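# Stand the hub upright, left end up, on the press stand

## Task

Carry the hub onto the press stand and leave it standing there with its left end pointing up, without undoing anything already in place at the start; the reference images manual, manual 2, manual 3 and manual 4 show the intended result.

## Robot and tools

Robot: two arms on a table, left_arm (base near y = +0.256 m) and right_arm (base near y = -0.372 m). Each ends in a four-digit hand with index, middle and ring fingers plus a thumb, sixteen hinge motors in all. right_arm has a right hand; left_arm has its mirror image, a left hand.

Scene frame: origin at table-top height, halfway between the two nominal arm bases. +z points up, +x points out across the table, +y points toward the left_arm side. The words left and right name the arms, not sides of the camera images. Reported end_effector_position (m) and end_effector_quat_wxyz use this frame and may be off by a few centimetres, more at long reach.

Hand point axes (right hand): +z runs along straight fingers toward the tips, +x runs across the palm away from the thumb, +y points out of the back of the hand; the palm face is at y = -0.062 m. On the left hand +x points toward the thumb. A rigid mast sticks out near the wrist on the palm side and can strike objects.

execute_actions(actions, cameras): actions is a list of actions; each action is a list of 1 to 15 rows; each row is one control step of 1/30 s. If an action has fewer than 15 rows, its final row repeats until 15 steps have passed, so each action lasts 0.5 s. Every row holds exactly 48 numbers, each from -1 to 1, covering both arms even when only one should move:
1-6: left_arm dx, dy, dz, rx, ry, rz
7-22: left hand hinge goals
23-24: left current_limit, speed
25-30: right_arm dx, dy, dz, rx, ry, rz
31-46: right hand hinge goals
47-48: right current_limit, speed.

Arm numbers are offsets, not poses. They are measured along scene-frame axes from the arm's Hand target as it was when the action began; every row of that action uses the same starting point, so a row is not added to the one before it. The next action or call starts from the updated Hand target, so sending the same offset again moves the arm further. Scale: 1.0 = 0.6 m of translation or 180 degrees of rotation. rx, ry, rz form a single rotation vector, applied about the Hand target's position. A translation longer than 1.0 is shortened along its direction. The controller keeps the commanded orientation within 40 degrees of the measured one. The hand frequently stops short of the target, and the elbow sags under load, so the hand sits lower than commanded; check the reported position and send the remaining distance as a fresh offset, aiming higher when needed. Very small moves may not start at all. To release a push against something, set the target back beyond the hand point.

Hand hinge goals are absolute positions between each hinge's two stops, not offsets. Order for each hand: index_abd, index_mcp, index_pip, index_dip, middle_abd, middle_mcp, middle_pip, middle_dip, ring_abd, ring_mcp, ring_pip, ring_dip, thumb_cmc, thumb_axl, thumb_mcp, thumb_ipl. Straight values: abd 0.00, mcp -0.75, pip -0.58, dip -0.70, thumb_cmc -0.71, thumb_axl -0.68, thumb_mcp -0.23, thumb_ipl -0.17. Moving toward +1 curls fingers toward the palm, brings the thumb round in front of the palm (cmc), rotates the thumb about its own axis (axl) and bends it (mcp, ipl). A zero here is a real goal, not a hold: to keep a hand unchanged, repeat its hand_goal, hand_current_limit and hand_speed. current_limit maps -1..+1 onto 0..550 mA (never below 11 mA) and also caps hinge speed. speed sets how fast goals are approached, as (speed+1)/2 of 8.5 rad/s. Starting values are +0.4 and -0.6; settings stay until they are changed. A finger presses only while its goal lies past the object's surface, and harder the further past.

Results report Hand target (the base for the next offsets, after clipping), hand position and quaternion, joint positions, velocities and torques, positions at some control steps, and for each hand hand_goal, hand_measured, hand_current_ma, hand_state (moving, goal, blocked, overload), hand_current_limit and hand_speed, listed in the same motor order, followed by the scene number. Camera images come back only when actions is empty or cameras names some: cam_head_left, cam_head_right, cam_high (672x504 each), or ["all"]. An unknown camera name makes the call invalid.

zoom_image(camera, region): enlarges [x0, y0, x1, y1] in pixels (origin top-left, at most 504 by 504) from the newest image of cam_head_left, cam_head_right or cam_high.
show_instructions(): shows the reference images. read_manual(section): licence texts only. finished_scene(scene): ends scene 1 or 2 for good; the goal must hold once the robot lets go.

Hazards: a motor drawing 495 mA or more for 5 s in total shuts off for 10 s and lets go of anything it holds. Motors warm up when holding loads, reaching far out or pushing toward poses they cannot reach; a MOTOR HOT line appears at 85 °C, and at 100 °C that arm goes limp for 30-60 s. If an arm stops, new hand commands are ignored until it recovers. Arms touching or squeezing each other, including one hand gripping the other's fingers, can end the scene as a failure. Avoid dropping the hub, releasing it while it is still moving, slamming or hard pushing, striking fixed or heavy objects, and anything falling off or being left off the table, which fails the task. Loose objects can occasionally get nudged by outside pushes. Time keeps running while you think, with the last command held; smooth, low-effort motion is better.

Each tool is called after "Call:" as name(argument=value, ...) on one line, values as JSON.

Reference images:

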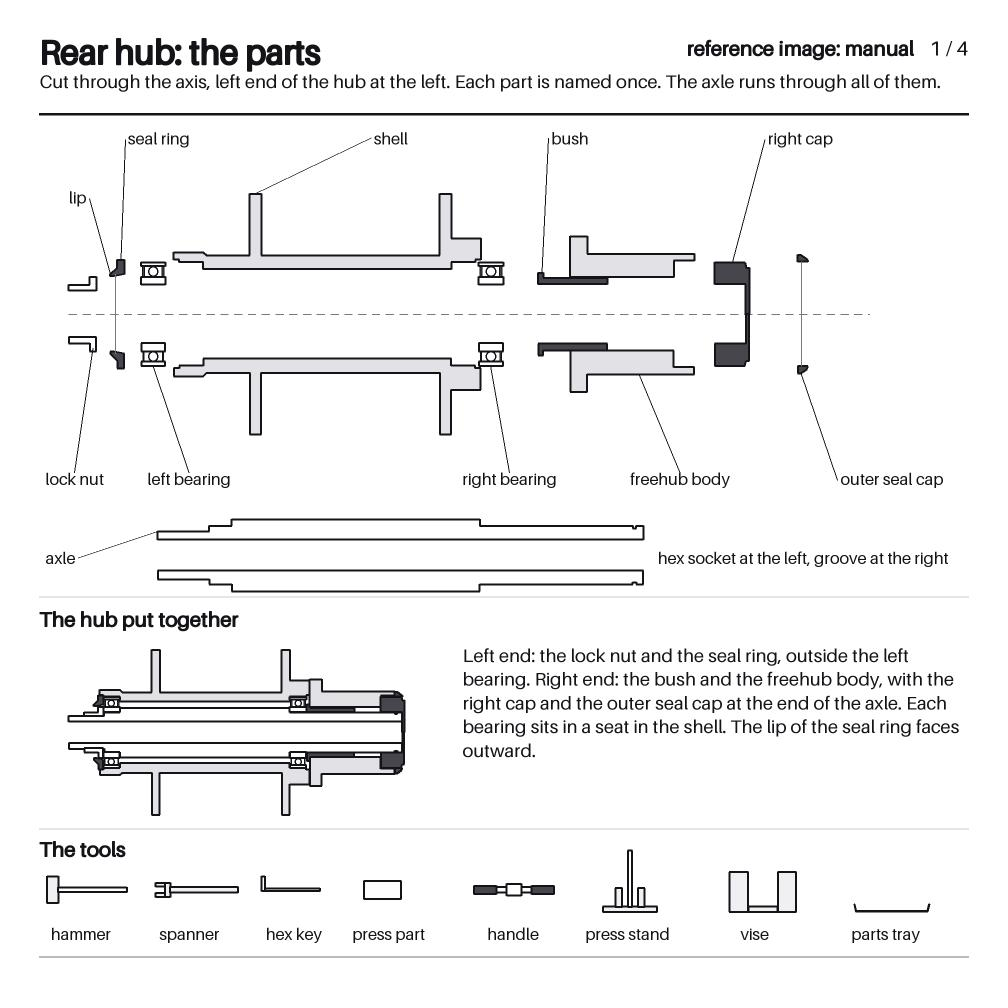

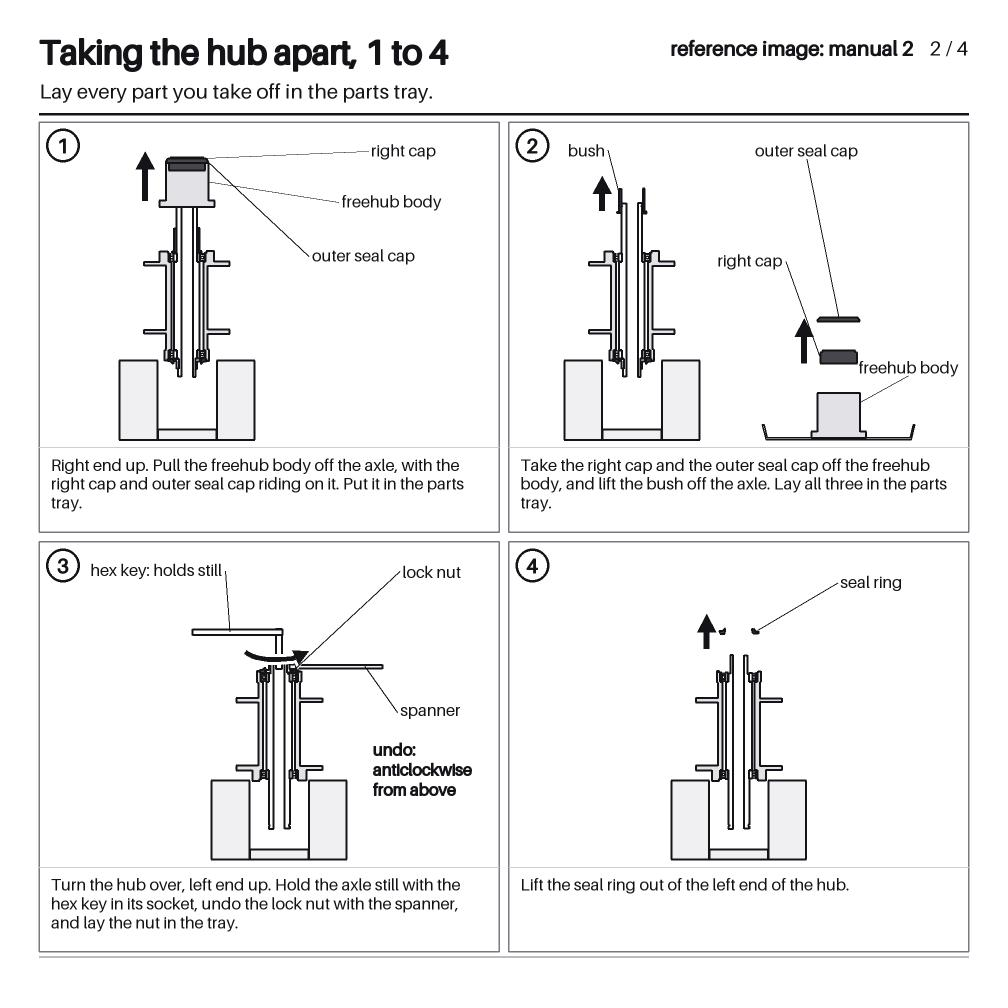

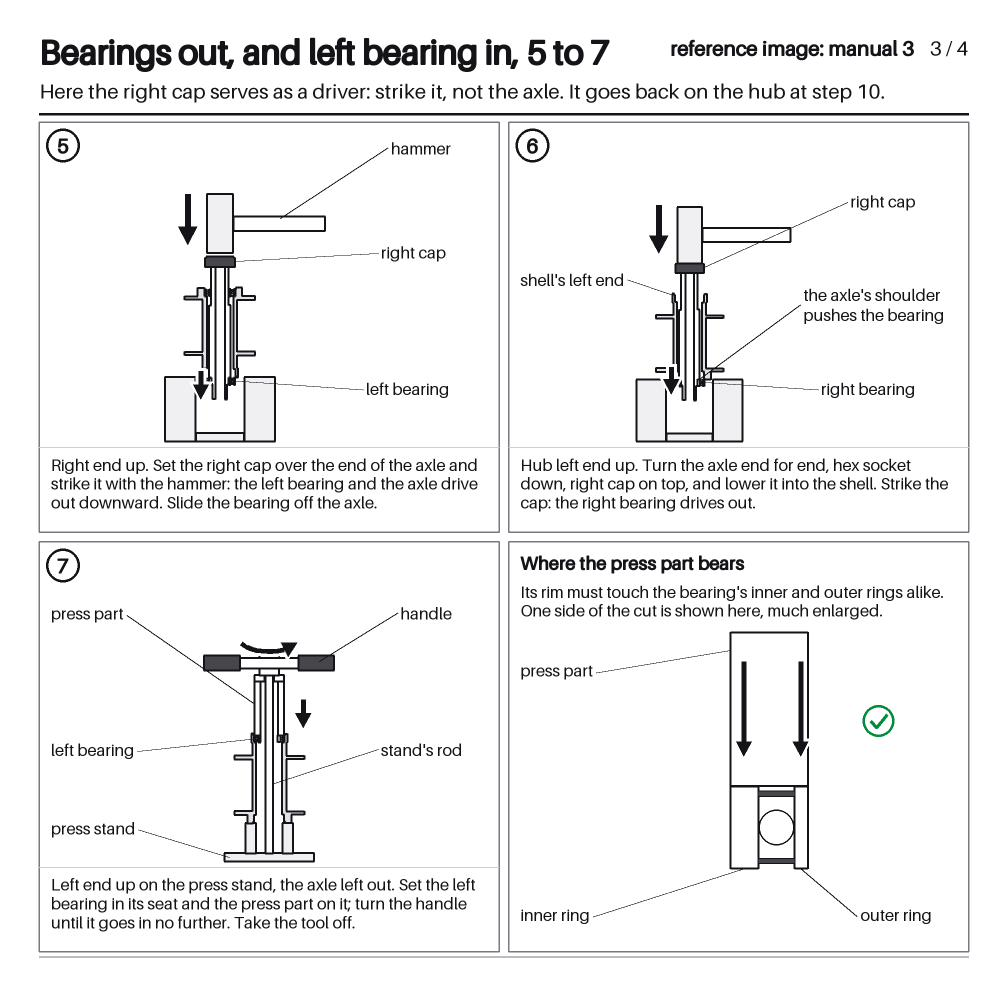

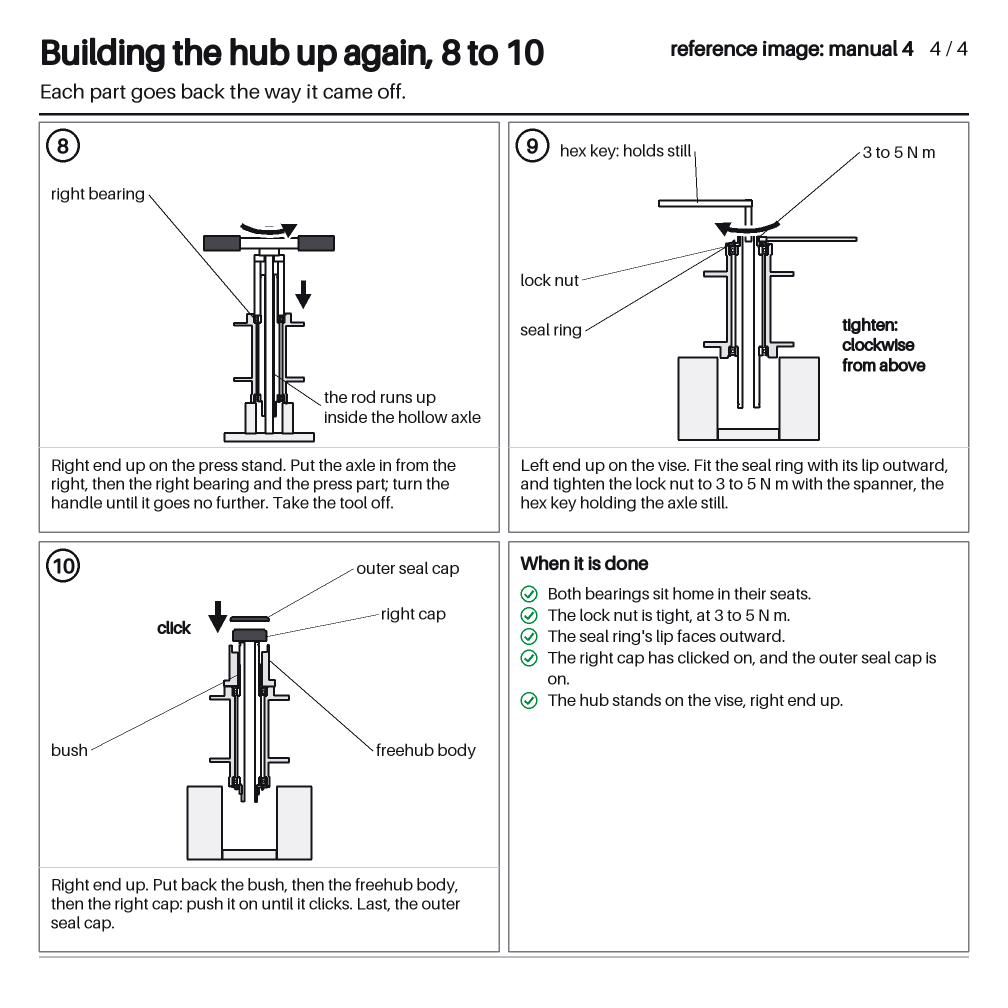

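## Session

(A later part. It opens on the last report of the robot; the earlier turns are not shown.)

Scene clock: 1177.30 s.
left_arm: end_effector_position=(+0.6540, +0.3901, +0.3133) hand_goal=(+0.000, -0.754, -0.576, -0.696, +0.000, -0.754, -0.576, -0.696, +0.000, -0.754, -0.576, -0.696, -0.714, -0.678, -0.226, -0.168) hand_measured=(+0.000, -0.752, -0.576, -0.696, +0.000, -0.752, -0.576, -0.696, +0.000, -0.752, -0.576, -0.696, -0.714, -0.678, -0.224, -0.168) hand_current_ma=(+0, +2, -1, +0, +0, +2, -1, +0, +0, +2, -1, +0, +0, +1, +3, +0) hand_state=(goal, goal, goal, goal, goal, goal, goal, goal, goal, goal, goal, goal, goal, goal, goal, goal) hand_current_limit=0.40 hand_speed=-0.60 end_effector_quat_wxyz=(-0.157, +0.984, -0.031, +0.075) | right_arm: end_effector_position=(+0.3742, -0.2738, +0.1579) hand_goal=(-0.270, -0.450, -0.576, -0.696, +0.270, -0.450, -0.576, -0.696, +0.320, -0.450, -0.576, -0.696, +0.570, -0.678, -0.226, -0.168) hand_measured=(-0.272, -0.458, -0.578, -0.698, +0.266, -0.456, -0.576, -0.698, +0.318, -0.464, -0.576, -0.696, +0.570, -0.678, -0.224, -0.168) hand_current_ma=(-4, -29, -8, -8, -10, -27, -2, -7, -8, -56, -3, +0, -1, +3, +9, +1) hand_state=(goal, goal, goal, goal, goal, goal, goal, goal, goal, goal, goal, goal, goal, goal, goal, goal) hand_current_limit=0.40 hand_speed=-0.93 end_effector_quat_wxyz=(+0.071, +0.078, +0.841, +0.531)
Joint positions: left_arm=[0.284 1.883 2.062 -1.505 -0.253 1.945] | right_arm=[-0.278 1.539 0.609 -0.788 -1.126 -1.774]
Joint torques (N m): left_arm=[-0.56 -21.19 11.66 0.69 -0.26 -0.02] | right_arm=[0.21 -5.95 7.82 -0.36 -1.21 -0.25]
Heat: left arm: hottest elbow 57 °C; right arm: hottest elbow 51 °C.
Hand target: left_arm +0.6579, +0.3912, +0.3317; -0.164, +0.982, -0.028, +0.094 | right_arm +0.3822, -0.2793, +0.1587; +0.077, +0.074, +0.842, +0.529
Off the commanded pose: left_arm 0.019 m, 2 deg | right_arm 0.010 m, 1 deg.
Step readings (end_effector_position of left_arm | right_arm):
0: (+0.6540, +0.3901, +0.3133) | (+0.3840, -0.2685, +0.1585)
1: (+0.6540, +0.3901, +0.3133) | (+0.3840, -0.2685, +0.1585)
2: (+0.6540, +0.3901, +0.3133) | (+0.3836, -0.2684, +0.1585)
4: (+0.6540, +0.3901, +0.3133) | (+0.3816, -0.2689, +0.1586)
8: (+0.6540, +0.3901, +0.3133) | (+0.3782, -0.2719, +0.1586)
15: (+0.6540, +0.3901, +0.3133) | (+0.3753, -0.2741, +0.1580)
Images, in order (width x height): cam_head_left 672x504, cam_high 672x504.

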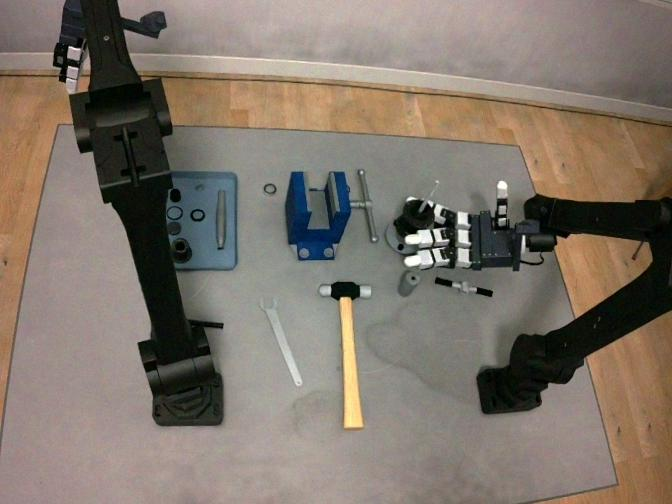

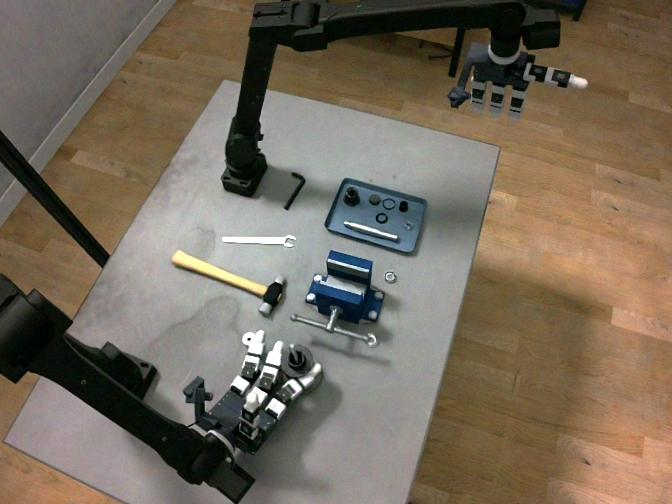

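Call:
execute_actions(actions=[[[0,0,0,0,0,0, 0,-0.754,-0.576,-0.696, 0,-0.754,-0.576,-0.696, 0,-0.754,-0.576,-0.696, -0.714,-0.678,-0.226,-0.168, 0.4,-0.6, 0.007,-0.01,0.0,0.0,0.0,0.0, -0.28,-0.45,-0.576,-0.696, 0.27,-0.45,-0.576,-0.696, 0.32,-0.45,-0.576,-0.696, 0.571,-0.678,-0.226,-0.168, 0.4,-0.93]]], cameras=["cam_high", "cam_head_left"])

Call:
zoom_image(camera="cam_high", region=[250, 320, 350, 420])

Scene clock: 1187.63 s.
left_arm: end_effector_position=(+0.6540, +0.3901, +0.3133) hand_goal=(+0.000, -0.754, -0.576, -0.696, +0.000, -0.754, -0.576, -0.696, +0.000, -0.754, -0.576, -0.696, -0.714, -0.678, -0.226, -0.168) hand_measured=(+0.000, -0.752, -0.576, -0.696, +0.000, -0.752, -0.576, -0.696, +0.000, -0.752, -0.576, -0.696, -0.714, -0.678, -0.224, -0.168) hand_current_ma=(+0, +2, -1, +0, +0, +2, -1, +0, +0, +2, -1, +0, +0, +1, +3, +0) hand_state=(goal, goal, goal, goal, goal, goal, goal, goal, goal, goal, goal, goal, goal, goal, goal, goal) hand_current_limit=0.40 hand_speed=-0.60 end_effector_quat_wxyz=(-0.157, +0.984, -0.031, +0.075) | right_arm: end_effector_position=(+0.3759, -0.2787, +0.1567) hand_goal=(-0.280, -0.450, -0.576, -0.696, +0.270, -0.450, -0.576, -0.696, +0.320, -0.450, -0.576, -0.696, +0.570, -0.678, -0.226, -0.168) hand_measured=(-0.280, -0.458, -0.578, -0.698, +0.266, -0.456, -0.576, -0.698, +0.318, -0.464, -0.576, -0.696, +0.570, -0.678, -0.224, -0.168) hand_current_ma=(+1, -30, -8, -8, -10, -27, -2, -7, -8, -56, -3, +0, -1, +3, +9, +1) hand_state=(goal, goal, goal, goal, goal, goal, goal, goal, goal, goal, goal, goal, goal, goal, goal, goal) hand_current_limit=0.40 hand_speed=-0.93 end_effector_quat_wxyz=(+0.069, +0.078, +0.841, +0.532)
Joint positions: left_arm=[0.284 1.883 2.062 -1.505 -0.253 1.945] | right_arm=[-0.292 1.557 0.624 -0.822 -1.123 -1.811]
Joint torques (N m): left_arm=[-0.56 -21.13 11.67 0.69 -0.27 -0.02] | right_arm=[0.15 -6.18 8.27 -0.47 -1.19 -0.23]
Heat: left arm: hottest elbow 58 °C; right arm: hottest elbow 52 °C.
Hand target: left_arm +0.6579, +0.3912, +0.3317; -0.164, +0.982, -0.028, +0.094 | right_arm +0.3864, -0.2853, +0.1587; +0.077, +0.074, +0.842, +0.529
Off the commanded pose: left_arm 0.019 m, 2 deg | right_arm 0.013 m, 1 deg.
Step readings (end_effector_position of left_arm | right_arm):
0: (+0.6540, +0.3901, +0.3133) | (+0.3742, -0.2737, +0.1580)
1: (+0.6540, +0.3901, +0.3133) | (+0.3742, -0.2737, +0.1580)
2: (+0.6540, +0.3901, +0.3133) | (+0.3741, -0.2741, +0.1579)
4: (+0.6540, +0.3901, +0.3133) | (+0.3745, -0.2754, +0.1577)
8: (+0.6540, +0.3901, +0.3133) | (+0.3757, -0.2778, +0.1562)
15: (+0.6540, +0.3901, +0.3133) | (+0.3762, -0.2787, +0.1565)
Images, in order (width x height): cam_head_left 672x504, cam_high 672x504.

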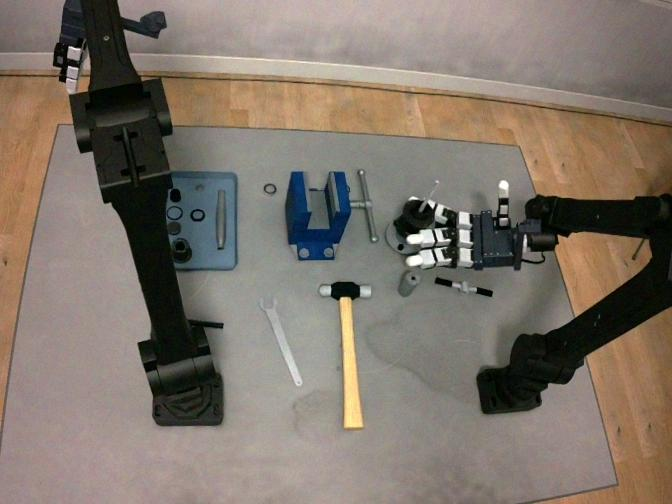

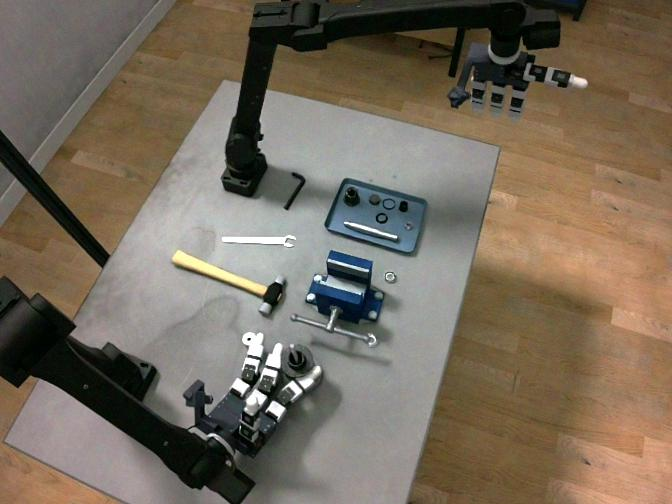

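Scaled by 5.040 from the camera's 672x504 image, which has a finer 960x720 frame.

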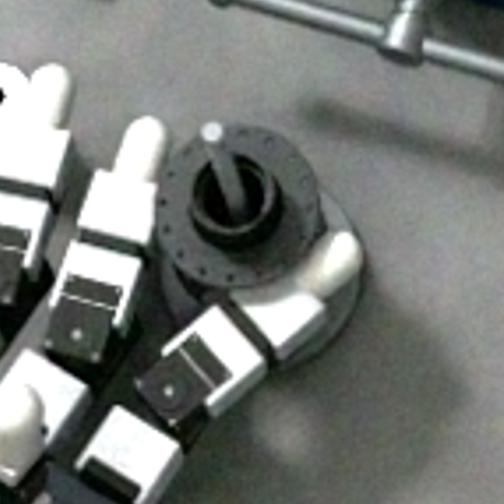

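Call:
execute_actions(actions=[[[0,0,0,0,0,0, 0,-0.754,-0.576,-0.696, 0,-0.754,-0.576,-0.696, 0,-0.754,-0.576,-0.696, -0.714,-0.678,-0.226,-0.168, 0.4,-0.6, 0.002,-0.02,0.002,0.0,0.0,0.0, -0.30,-0.45,-0.576,-0.696, 0.27,-0.45,-0.576,-0.696, 0.32,-0.45,-0.576,-0.696, 0.571,-0.678,-0.226,-0.168, 0.4,-0.9]]], cameras=["cam_high", "cam_head_left"])

Call:
zoom_image(camera="cam_high", region=[250, 320, 350, 420])

Scene clock: 1196.23 s.
left_arm: end_effector_position=(+0.6540, +0.3901, +0.3133) hand_goal=(+0.000, -0.754, -0.576, -0.696, +0.000, -0.754, -0.576, -0.696, +0.000, -0.754, -0.576, -0.696, -0.714, -0.678, -0.226, -0.168) hand_measured=(+0.000, -0.752, -0.576, -0.696, +0.000, -0.752, -0.576, -0.696, +0.000, -0.752, -0.576, -0.696, -0.714, -0.678, -0.224, -0.168) hand_current_ma=(+0, +2, -1, +0, +0, +2, -1, +0, +0, +2, -1, +0, +0, +1, +3, +0) hand_state=(goal, goal, goal, goal, goal, goal, goal, goal, goal, goal, goal, goal, goal, goal, goal, goal) hand_current_limit=0.40 hand_speed=-0.60 end_effector_quat_wxyz=(-0.157, +0.984, -0.031, +0.075) | right_arm: end_effector_position=(+0.3776, -0.2910, +0.1581) hand_goal=(-0.300, -0.450, -0.576, -0.696, +0.270, -0.450, -0.576, -0.696, +0.320, -0.450, -0.576, -0.696, +0.570, -0.678, -0.226, -0.168) hand_measured=(-0.296, -0.458, -0.578, -0.698, +0.266, -0.456, -0.576, -0.698, +0.318, -0.464, -0.576, -0.696, +0.570, -0.678, -0.224, -0.168) hand_current_ma=(+10, -30, -8, -8, -10, -27, -2, -7, -8, -56, -3, +0, -1, +3, +9, +1) hand_state=(goal, goal, goal, goal, goal, goal, goal, goal, goal, goal, goal, goal, goal, goal, goal, goal) hand_current_limit=0.40 hand_speed=-0.90 end_effector_quat_wxyz=(+0.070, +0.079, +0.840, +0.532)
Joint positions: left_arm=[0.284 1.883 2.062 -1.505 -0.253 1.945] | right_arm=[-0.329 1.577 0.652 -0.898 -1.116 -1.888]
Joint torques (N m): left_arm=[-0.56 -21.13 11.64 0.7 -0.26 -0.02] | right_arm=[0.32 -6.42 8.21 -0.68 -1.16 -0.21]
Heat: left arm: hottest elbow 58 °C; right arm: hottest elbow 51 °C.
Hand target: left_arm +0.6579, +0.3912, +0.3317; -0.164, +0.982, -0.028, +0.094 | right_arm +0.3875, -0.2973, +0.1599; +0.077, +0.074, +0.842, +0.529
Off the commanded pose: left_arm 0.019 m, 2 deg | right_arm 0.012 m, 1 deg.
Step readings (end_effector_position of left_arm | right_arm):
0: (+0.6540, +0.3901, +0.3133) | (+0.3758, -0.2786, +0.1567)
1: (+0.6540, +0.3901, +0.3133) | (+0.3758, -0.2786, +0.1567)
2: (+0.6540, +0.3901, +0.3133) | (+0.3758, -0.2796, +0.1569)
4: (+0.6540, +0.3901, +0.3133) | (+0.3761, -0.2818, +0.1572)
8: (+0.6540, +0.3901, +0.3133) | (+0.3783, -0.2889, +0.1573)
15: (+0.6540, +0.3901, +0.3133) | (+0.3787, -0.2914, +0.1583)
Images, in order (width x height): cam_head_left 672x504, cam_high 672x504.

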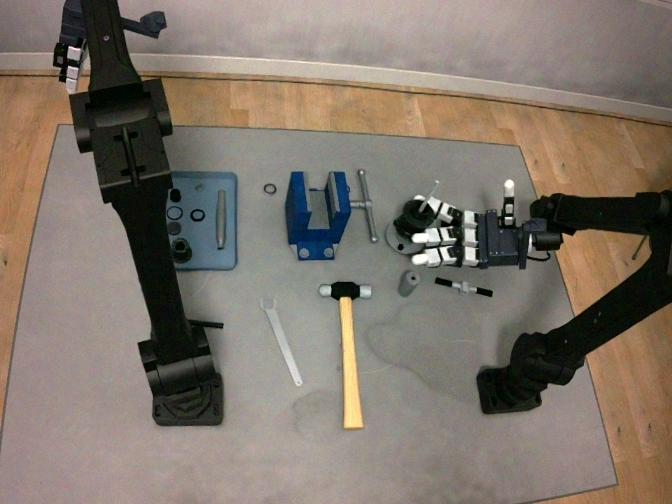

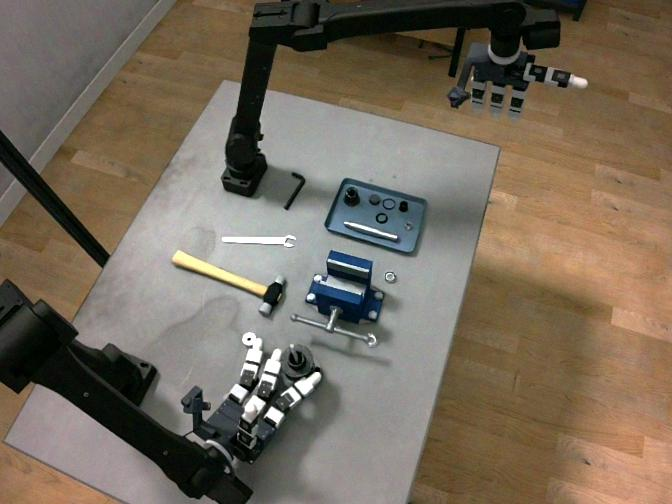

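Scaled by 5.040 from the camera's 672x504 image, which has a finer 960x720 frame.

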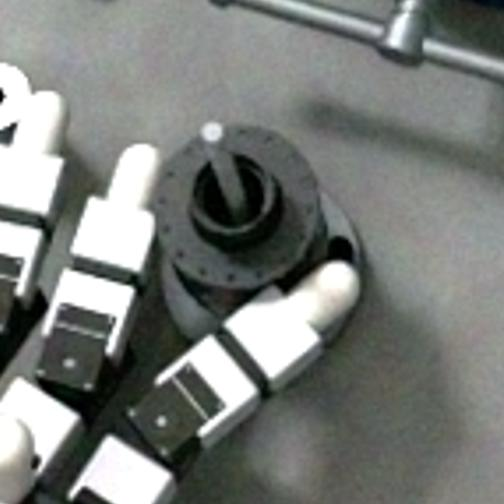

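Call:
execute_actions(actions=[[[0,0,0,0,0,0,0,-0.754,-0.576,-0.696,0,-0.754,-0.576,-0.696,0,-0.754,-0.576,-0.696,-0.714,-0.678,-0.226,-0.168,0.4,-0.6,-0.003,-0.03,0.003,0,0,0,-0.30,-0.45,-0.576,-0.696,0.27,-0.45,-0.576,-0.696,0.32,-0.45,-0.576,-0.696,0.571,-0.678,-0.226,-0.168,0.4,-0.9]]], cameras=["all"])

Call:
zoom_image(camera="cam_high", region=[250, 320, 350, 420])

Scene clock: 1215.30 s.
left_arm: end_effector_position=(+0.6540, +0.3901, +0.3133) hand_goal=(+0.000, -0.754, -0.576, -0.696, +0.000, -0.754, -0.576, -0.696, +0.000, -0.754, -0.576, -0.696, -0.714, -0.678, -0.226, -0.168) hand_measured=(+0.000, -0.752, -0.576, -0.696, +0.000, -0.752, -0.576, -0.696, +0.000, -0.752, -0.576, -0.696, -0.714, -0.678, -0.224, -0.168) hand_current_ma=(+0, +2, -1, +0, +0, +2, -1, +0, +0, +2, -1, +0, +0, +1, +3, +0) hand_state=(goal, goal, goal, goal, goal, goal, goal, goal, goal, goal, goal, goal, goal, goal, goal, goal) hand_current_limit=0.40 hand_speed=-0.60 end_effector_quat_wxyz=(-0.157, +0.984, -0.031, +0.075) | right_arm: end_effector_position=(+0.3769, -0.3091, +0.1603) hand_goal=(-0.300, -0.450, -0.576, -0.696, +0.270, -0.450, -0.576, -0.696, +0.320, -0.450, -0.576, -0.696, +0.570, -0.678, -0.226, -0.168) hand_measured=(-0.296, -0.458, -0.578, -0.698, +0.266, -0.456, -0.576, -0.698, +0.318, -0.464, -0.576, -0.696, +0.570, -0.678, -0.224, -0.168) hand_current_ma=(+9, -30, -8, -8, -10, -27, -2, -7, -8, -56, -3, +0, -1, +3, +9, +1) hand_state=(goal, goal, goal, goal, goal, goal, goal, goal, goal, goal, goal, goal, goal, goal, goal, goal) hand_current_limit=0.40 hand_speed=-0.90 end_effector_quat_wxyz=(+0.071, +0.079, +0.840, +0.531)
Joint positions: left_arm=[0.284 1.883 2.062 -1.505 -0.253 1.945] | right_arm=[-0.385 1.604 0.687 -1.007 -1.1 -2.003]
Joint torques (N m): left_arm=[-0.62 -21.13 11.67 0.66 -0.26 -0.01] | right_arm=[0.44 -6.65 8.02 -0.87 -1.12 -0.22]
Heat: left arm: hottest elbow 58 °C; right arm: hottest elbow 51 °C.
Hand target: left_arm +0.6579, +0.3912, +0.3317; -0.164, +0.982, -0.028, +0.094 | right_arm +0.3858, -0.3153, +0.1617; +0.077, +0.074, +0.842, +0.529
Off the commanded pose: left_arm 0.019 m, 2 deg | right_arm 0.011 m, 1 deg.
Step readings (end_effector_position of left_arm | right_arm):
0: (+0.6540, +0.3901, +0.3133) | (+0.3776, -0.2910, +0.1581)
1: (+0.6540, +0.3901, +0.3133) | (+0.3775, -0.2911, +0.1582)
2: (+0.6540, +0.3901, +0.3133) | (+0.3773, -0.2920, +0.1583)
4: (+0.6540, +0.3901, +0.3133) | (+0.3770, -0.2953, +0.1587)
8: (+0.6540, +0.3901, +0.3133) | (+0.3783, -0.3058, +0.1590)
15: (+0.6540, +0.3901, +0.3133) | (+0.3783, -0.3096, +0.1602)

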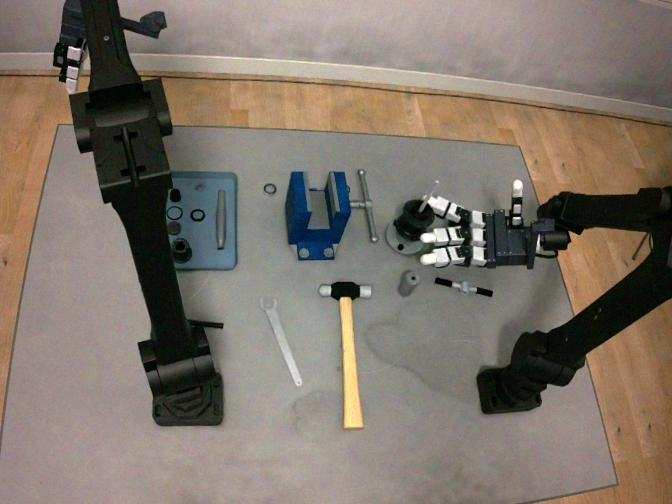

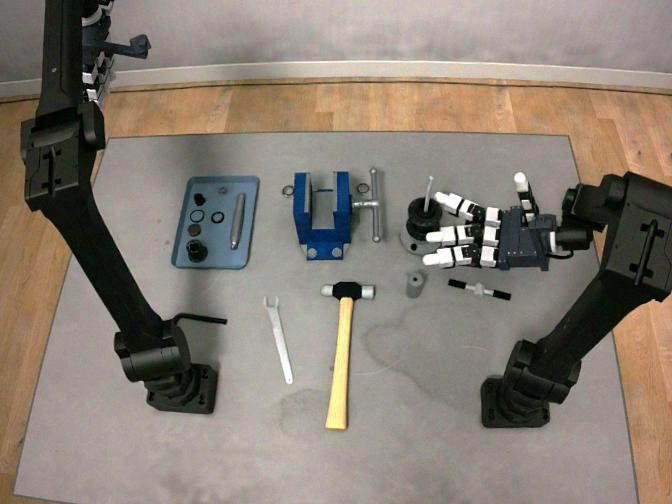

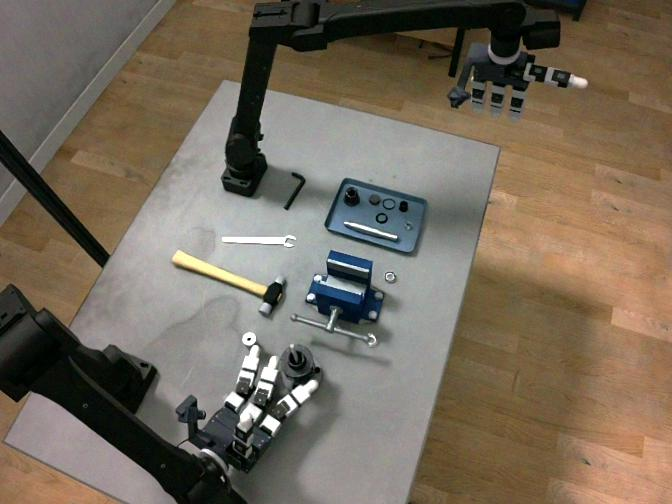

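Scaled by 5.040 from the camera's 672x504 image, which has a finer 960x720 frame.

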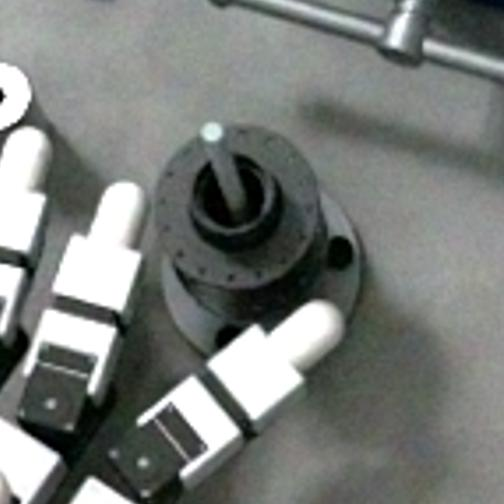

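Call:
execute_actions(actions=[[[0,0,0,0,0,0,0,-0.754,-0.576,-0.696,0,-0.754,-0.576,-0.696,0,-0.754,-0.576,-0.696,-0.714,-0.678,-0.226,-0.168,0.4,-0.6,0,-0.05,0.002,0,0,0,-0.30,-0.45,-0.576,-0.696,0.27,-0.45,-0.576,-0.696,0.32,-0.45,-0.576,-0.696,0.571,-0.678,-0.226,-0.168,0.4,-0.9]],[[0,0,0,0,0,0,0,-0.754,-0.576,-0.696,0,-0.754,-0.576,-0.696,0,-0.754,-0.576,-0.696,-0.714,-0.678,-0.226,-0.168,0.4,-0.6,0,-0.07,0.001,0,0,0,-0.30,-0.45,-0.576,-0.696,0.27,-0.45,-0.576,-0.696,0.32,-0.45,-0.576,-0.696,0.571,-0.678,-0.226,-0.168,0.4,-0.9]]], cameras=["all"])

Call:
zoom_image(camera="cam_high", region=[250, 320, 350, 420])

Call:
zoom_image(camera="cam_head_right", region=[375, 160, 475, 260])

Call:
zoom_image(camera="cam_head_left", region=[370, 170, 470, 270])

Scene clock: 1229.70 s.
left_arm: end_effector_position=(+0.6540, +0.3901, +0.3133) hand_goal=(+0.000, -0.754, -0.576, -0.696, +0.000, -0.754, -0.576, -0.696, +0.000, -0.754, -0.576, -0.696, -0.714, -0.678, -0.226, -0.168) hand_measured=(+0.000, -0.752, -0.576, -0.696, +0.000, -0.752, -0.576, -0.696, +0.000, -0.752, -0.576, -0.696, -0.714, -0.678, -0.224, -0.168) hand_current_ma=(+0, +2, -1, +0, +0, +2, -1, +0, +0, +2, -1, +0, +0, +1, +3, +0) hand_state=(goal, goal, goal, goal, goal, goal, goal, goal, goal, goal, goal, goal, goal, goal, goal, goal) hand_current_limit=0.40 hand_speed=-0.60 end_effector_quat_wxyz=(-0.157, +0.984, -0.031, +0.075) | right_arm: end_effector_position=(+0.3797, -0.3806, +0.1582) hand_goal=(-0.300, -0.450, -0.576, -0.696, +0.270, -0.450, -0.576, -0.696, +0.320, -0.450, -0.576, -0.696, +0.570, -0.678, -0.226, -0.168) hand_measured=(-0.298, -0.458, -0.578, -0.698, +0.266, -0.458, -0.576, -0.698, +0.318, -0.464, -0.576, -0.696, +0.570, -0.678, -0.224, -0.168) hand_current_ma=(+8, -30, -8, -8, -10, -28, -2, -7, -8, -56, -3, +0, -1, +3, +9, +1) hand_state=(goal, goal, goal, goal, goal, goal, goal, goal, goal, goal, goal, goal, goal, goal, goal, goal) hand_current_limit=0.40 hand_speed=-0.90 end_effector_quat_wxyz=(+0.087, +0.143, +0.848, +0.503)
Joint positions: left_arm=[0.284 1.883 2.062 -1.505 -0.253 1.945] | right_arm=[-0.588 1.625 0.746 -1.141 -1.011 -2.093]
Joint torques (N m): left_arm=[-0.5 -21.13 11.66 0.7 -0.26 -0.01] | right_arm=[0.85 -8.23 7.92 -1.17 -1.02 -0.23]
Heat: left arm: hottest elbow 58 °C; right arm: hottest elbow 52 °C.
Hand target: left_arm +0.6579, +0.3912, +0.3317; -0.164, +0.982, -0.028, +0.094 | right_arm +0.3858, -0.3874, +0.1635; +0.077, +0.074, +0.842, +0.529
Off the commanded pose: left_arm 0.019 m, 2 deg | right_arm 0.011 m, 9 deg.
joint sent to its limit (right arm) — joint 6 (wrist roll), lower limit. The joint targets are off in orientation, not in position.
Step readings (end_effector_position of left_arm | right_arm):
0: (+0.6540, +0.3901, +0.3133) | (+0.3768, -0.3091, +0.1603)
1: (+0.6540, +0.3901, +0.3133) | (+0.3767, -0.3092, +0.1603)
2: (+0.6540, +0.3901, +0.3133) | (+0.3766, -0.3107, +0.1601)
4: (+0.6540, +0.3901, +0.3133) | (+0.3762, -0.3158, +0.1600)
8: (+0.6540, +0.3901, +0.3133) | (+0.3787, -0.3333, +0.1600)
15: (+0.6540, +0.3901, +0.3133) | (+0.3793, -0.3395, +0.1617)
16: (+0.6540, +0.3901, +0.3133) | (+0.3790, -0.3395, +0.1616)
17: (+0.6540, +0.3901, +0.3133) | (+0.3786, -0.3410, +0.1606)
19: (+0.6540, +0.3901, +0.3133) | (+0.3773, -0.3477, +0.1582)
23: (+0.6540, +0.3901, +0.3133) | (+0.3777, -0.3711, +0.1568)
30: (+0.6540, +0.3901, +0.3133) | (+0.3800, -0.3807, +0.1582)

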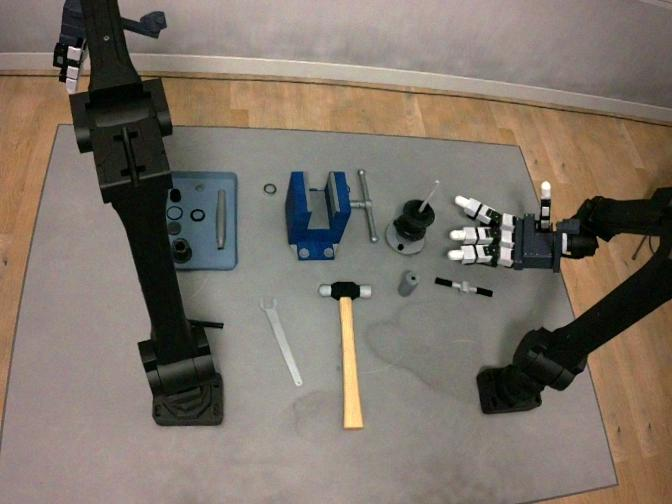

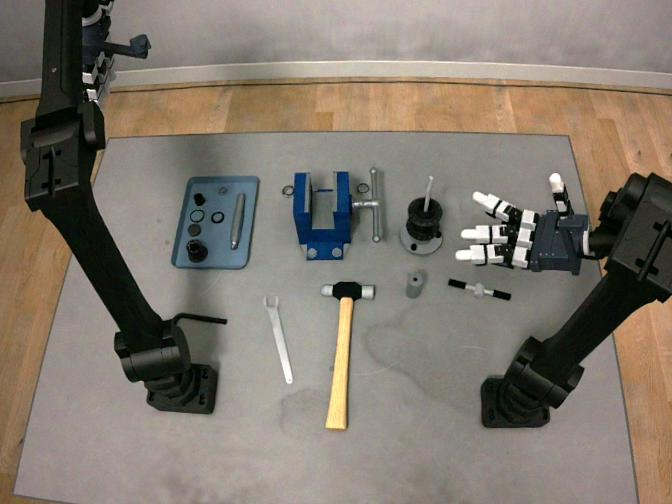

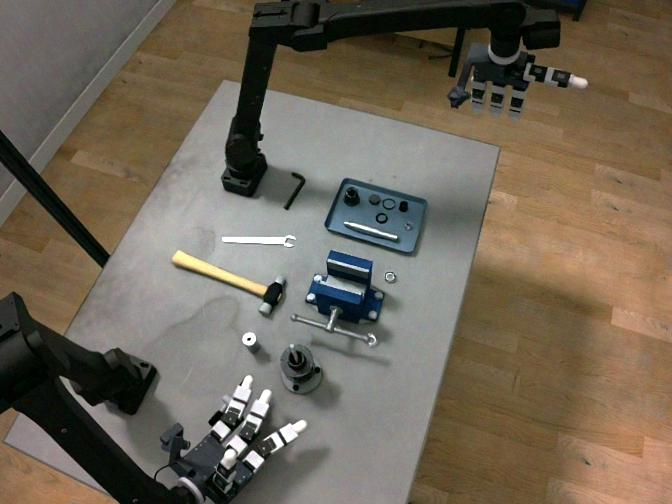

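Scaled by 5.040 from the camera's 672x504 image, which has a finer 960x720 frame.

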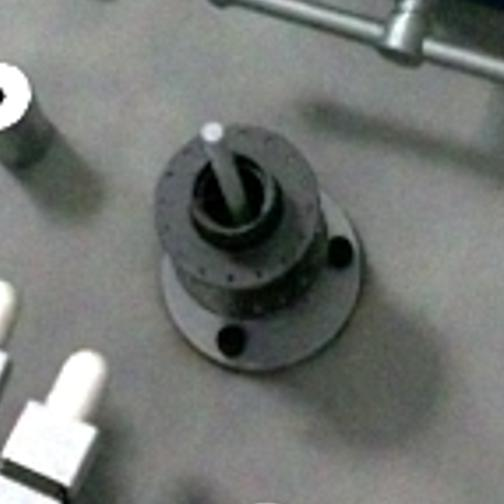

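Scaled by 5.040 from the camera's 672x504 image, which has a finer 960x720 frame.

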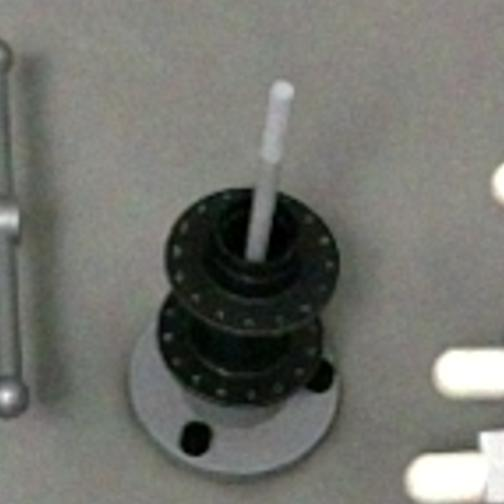

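Scaled by 5.040 from the camera's 672x504 image, which has a finer 960x720 frame.

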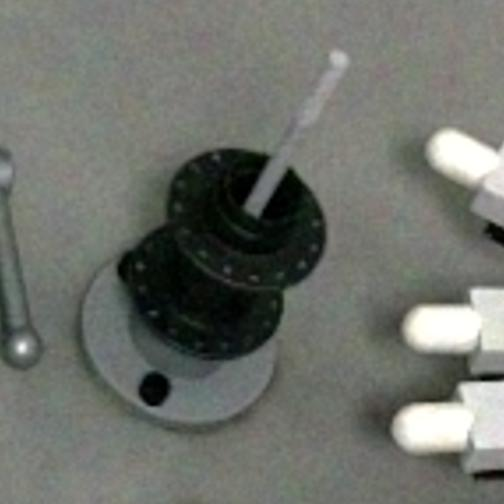

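Call:
finished_scene(scene=2)

The scene is finished: the task was done.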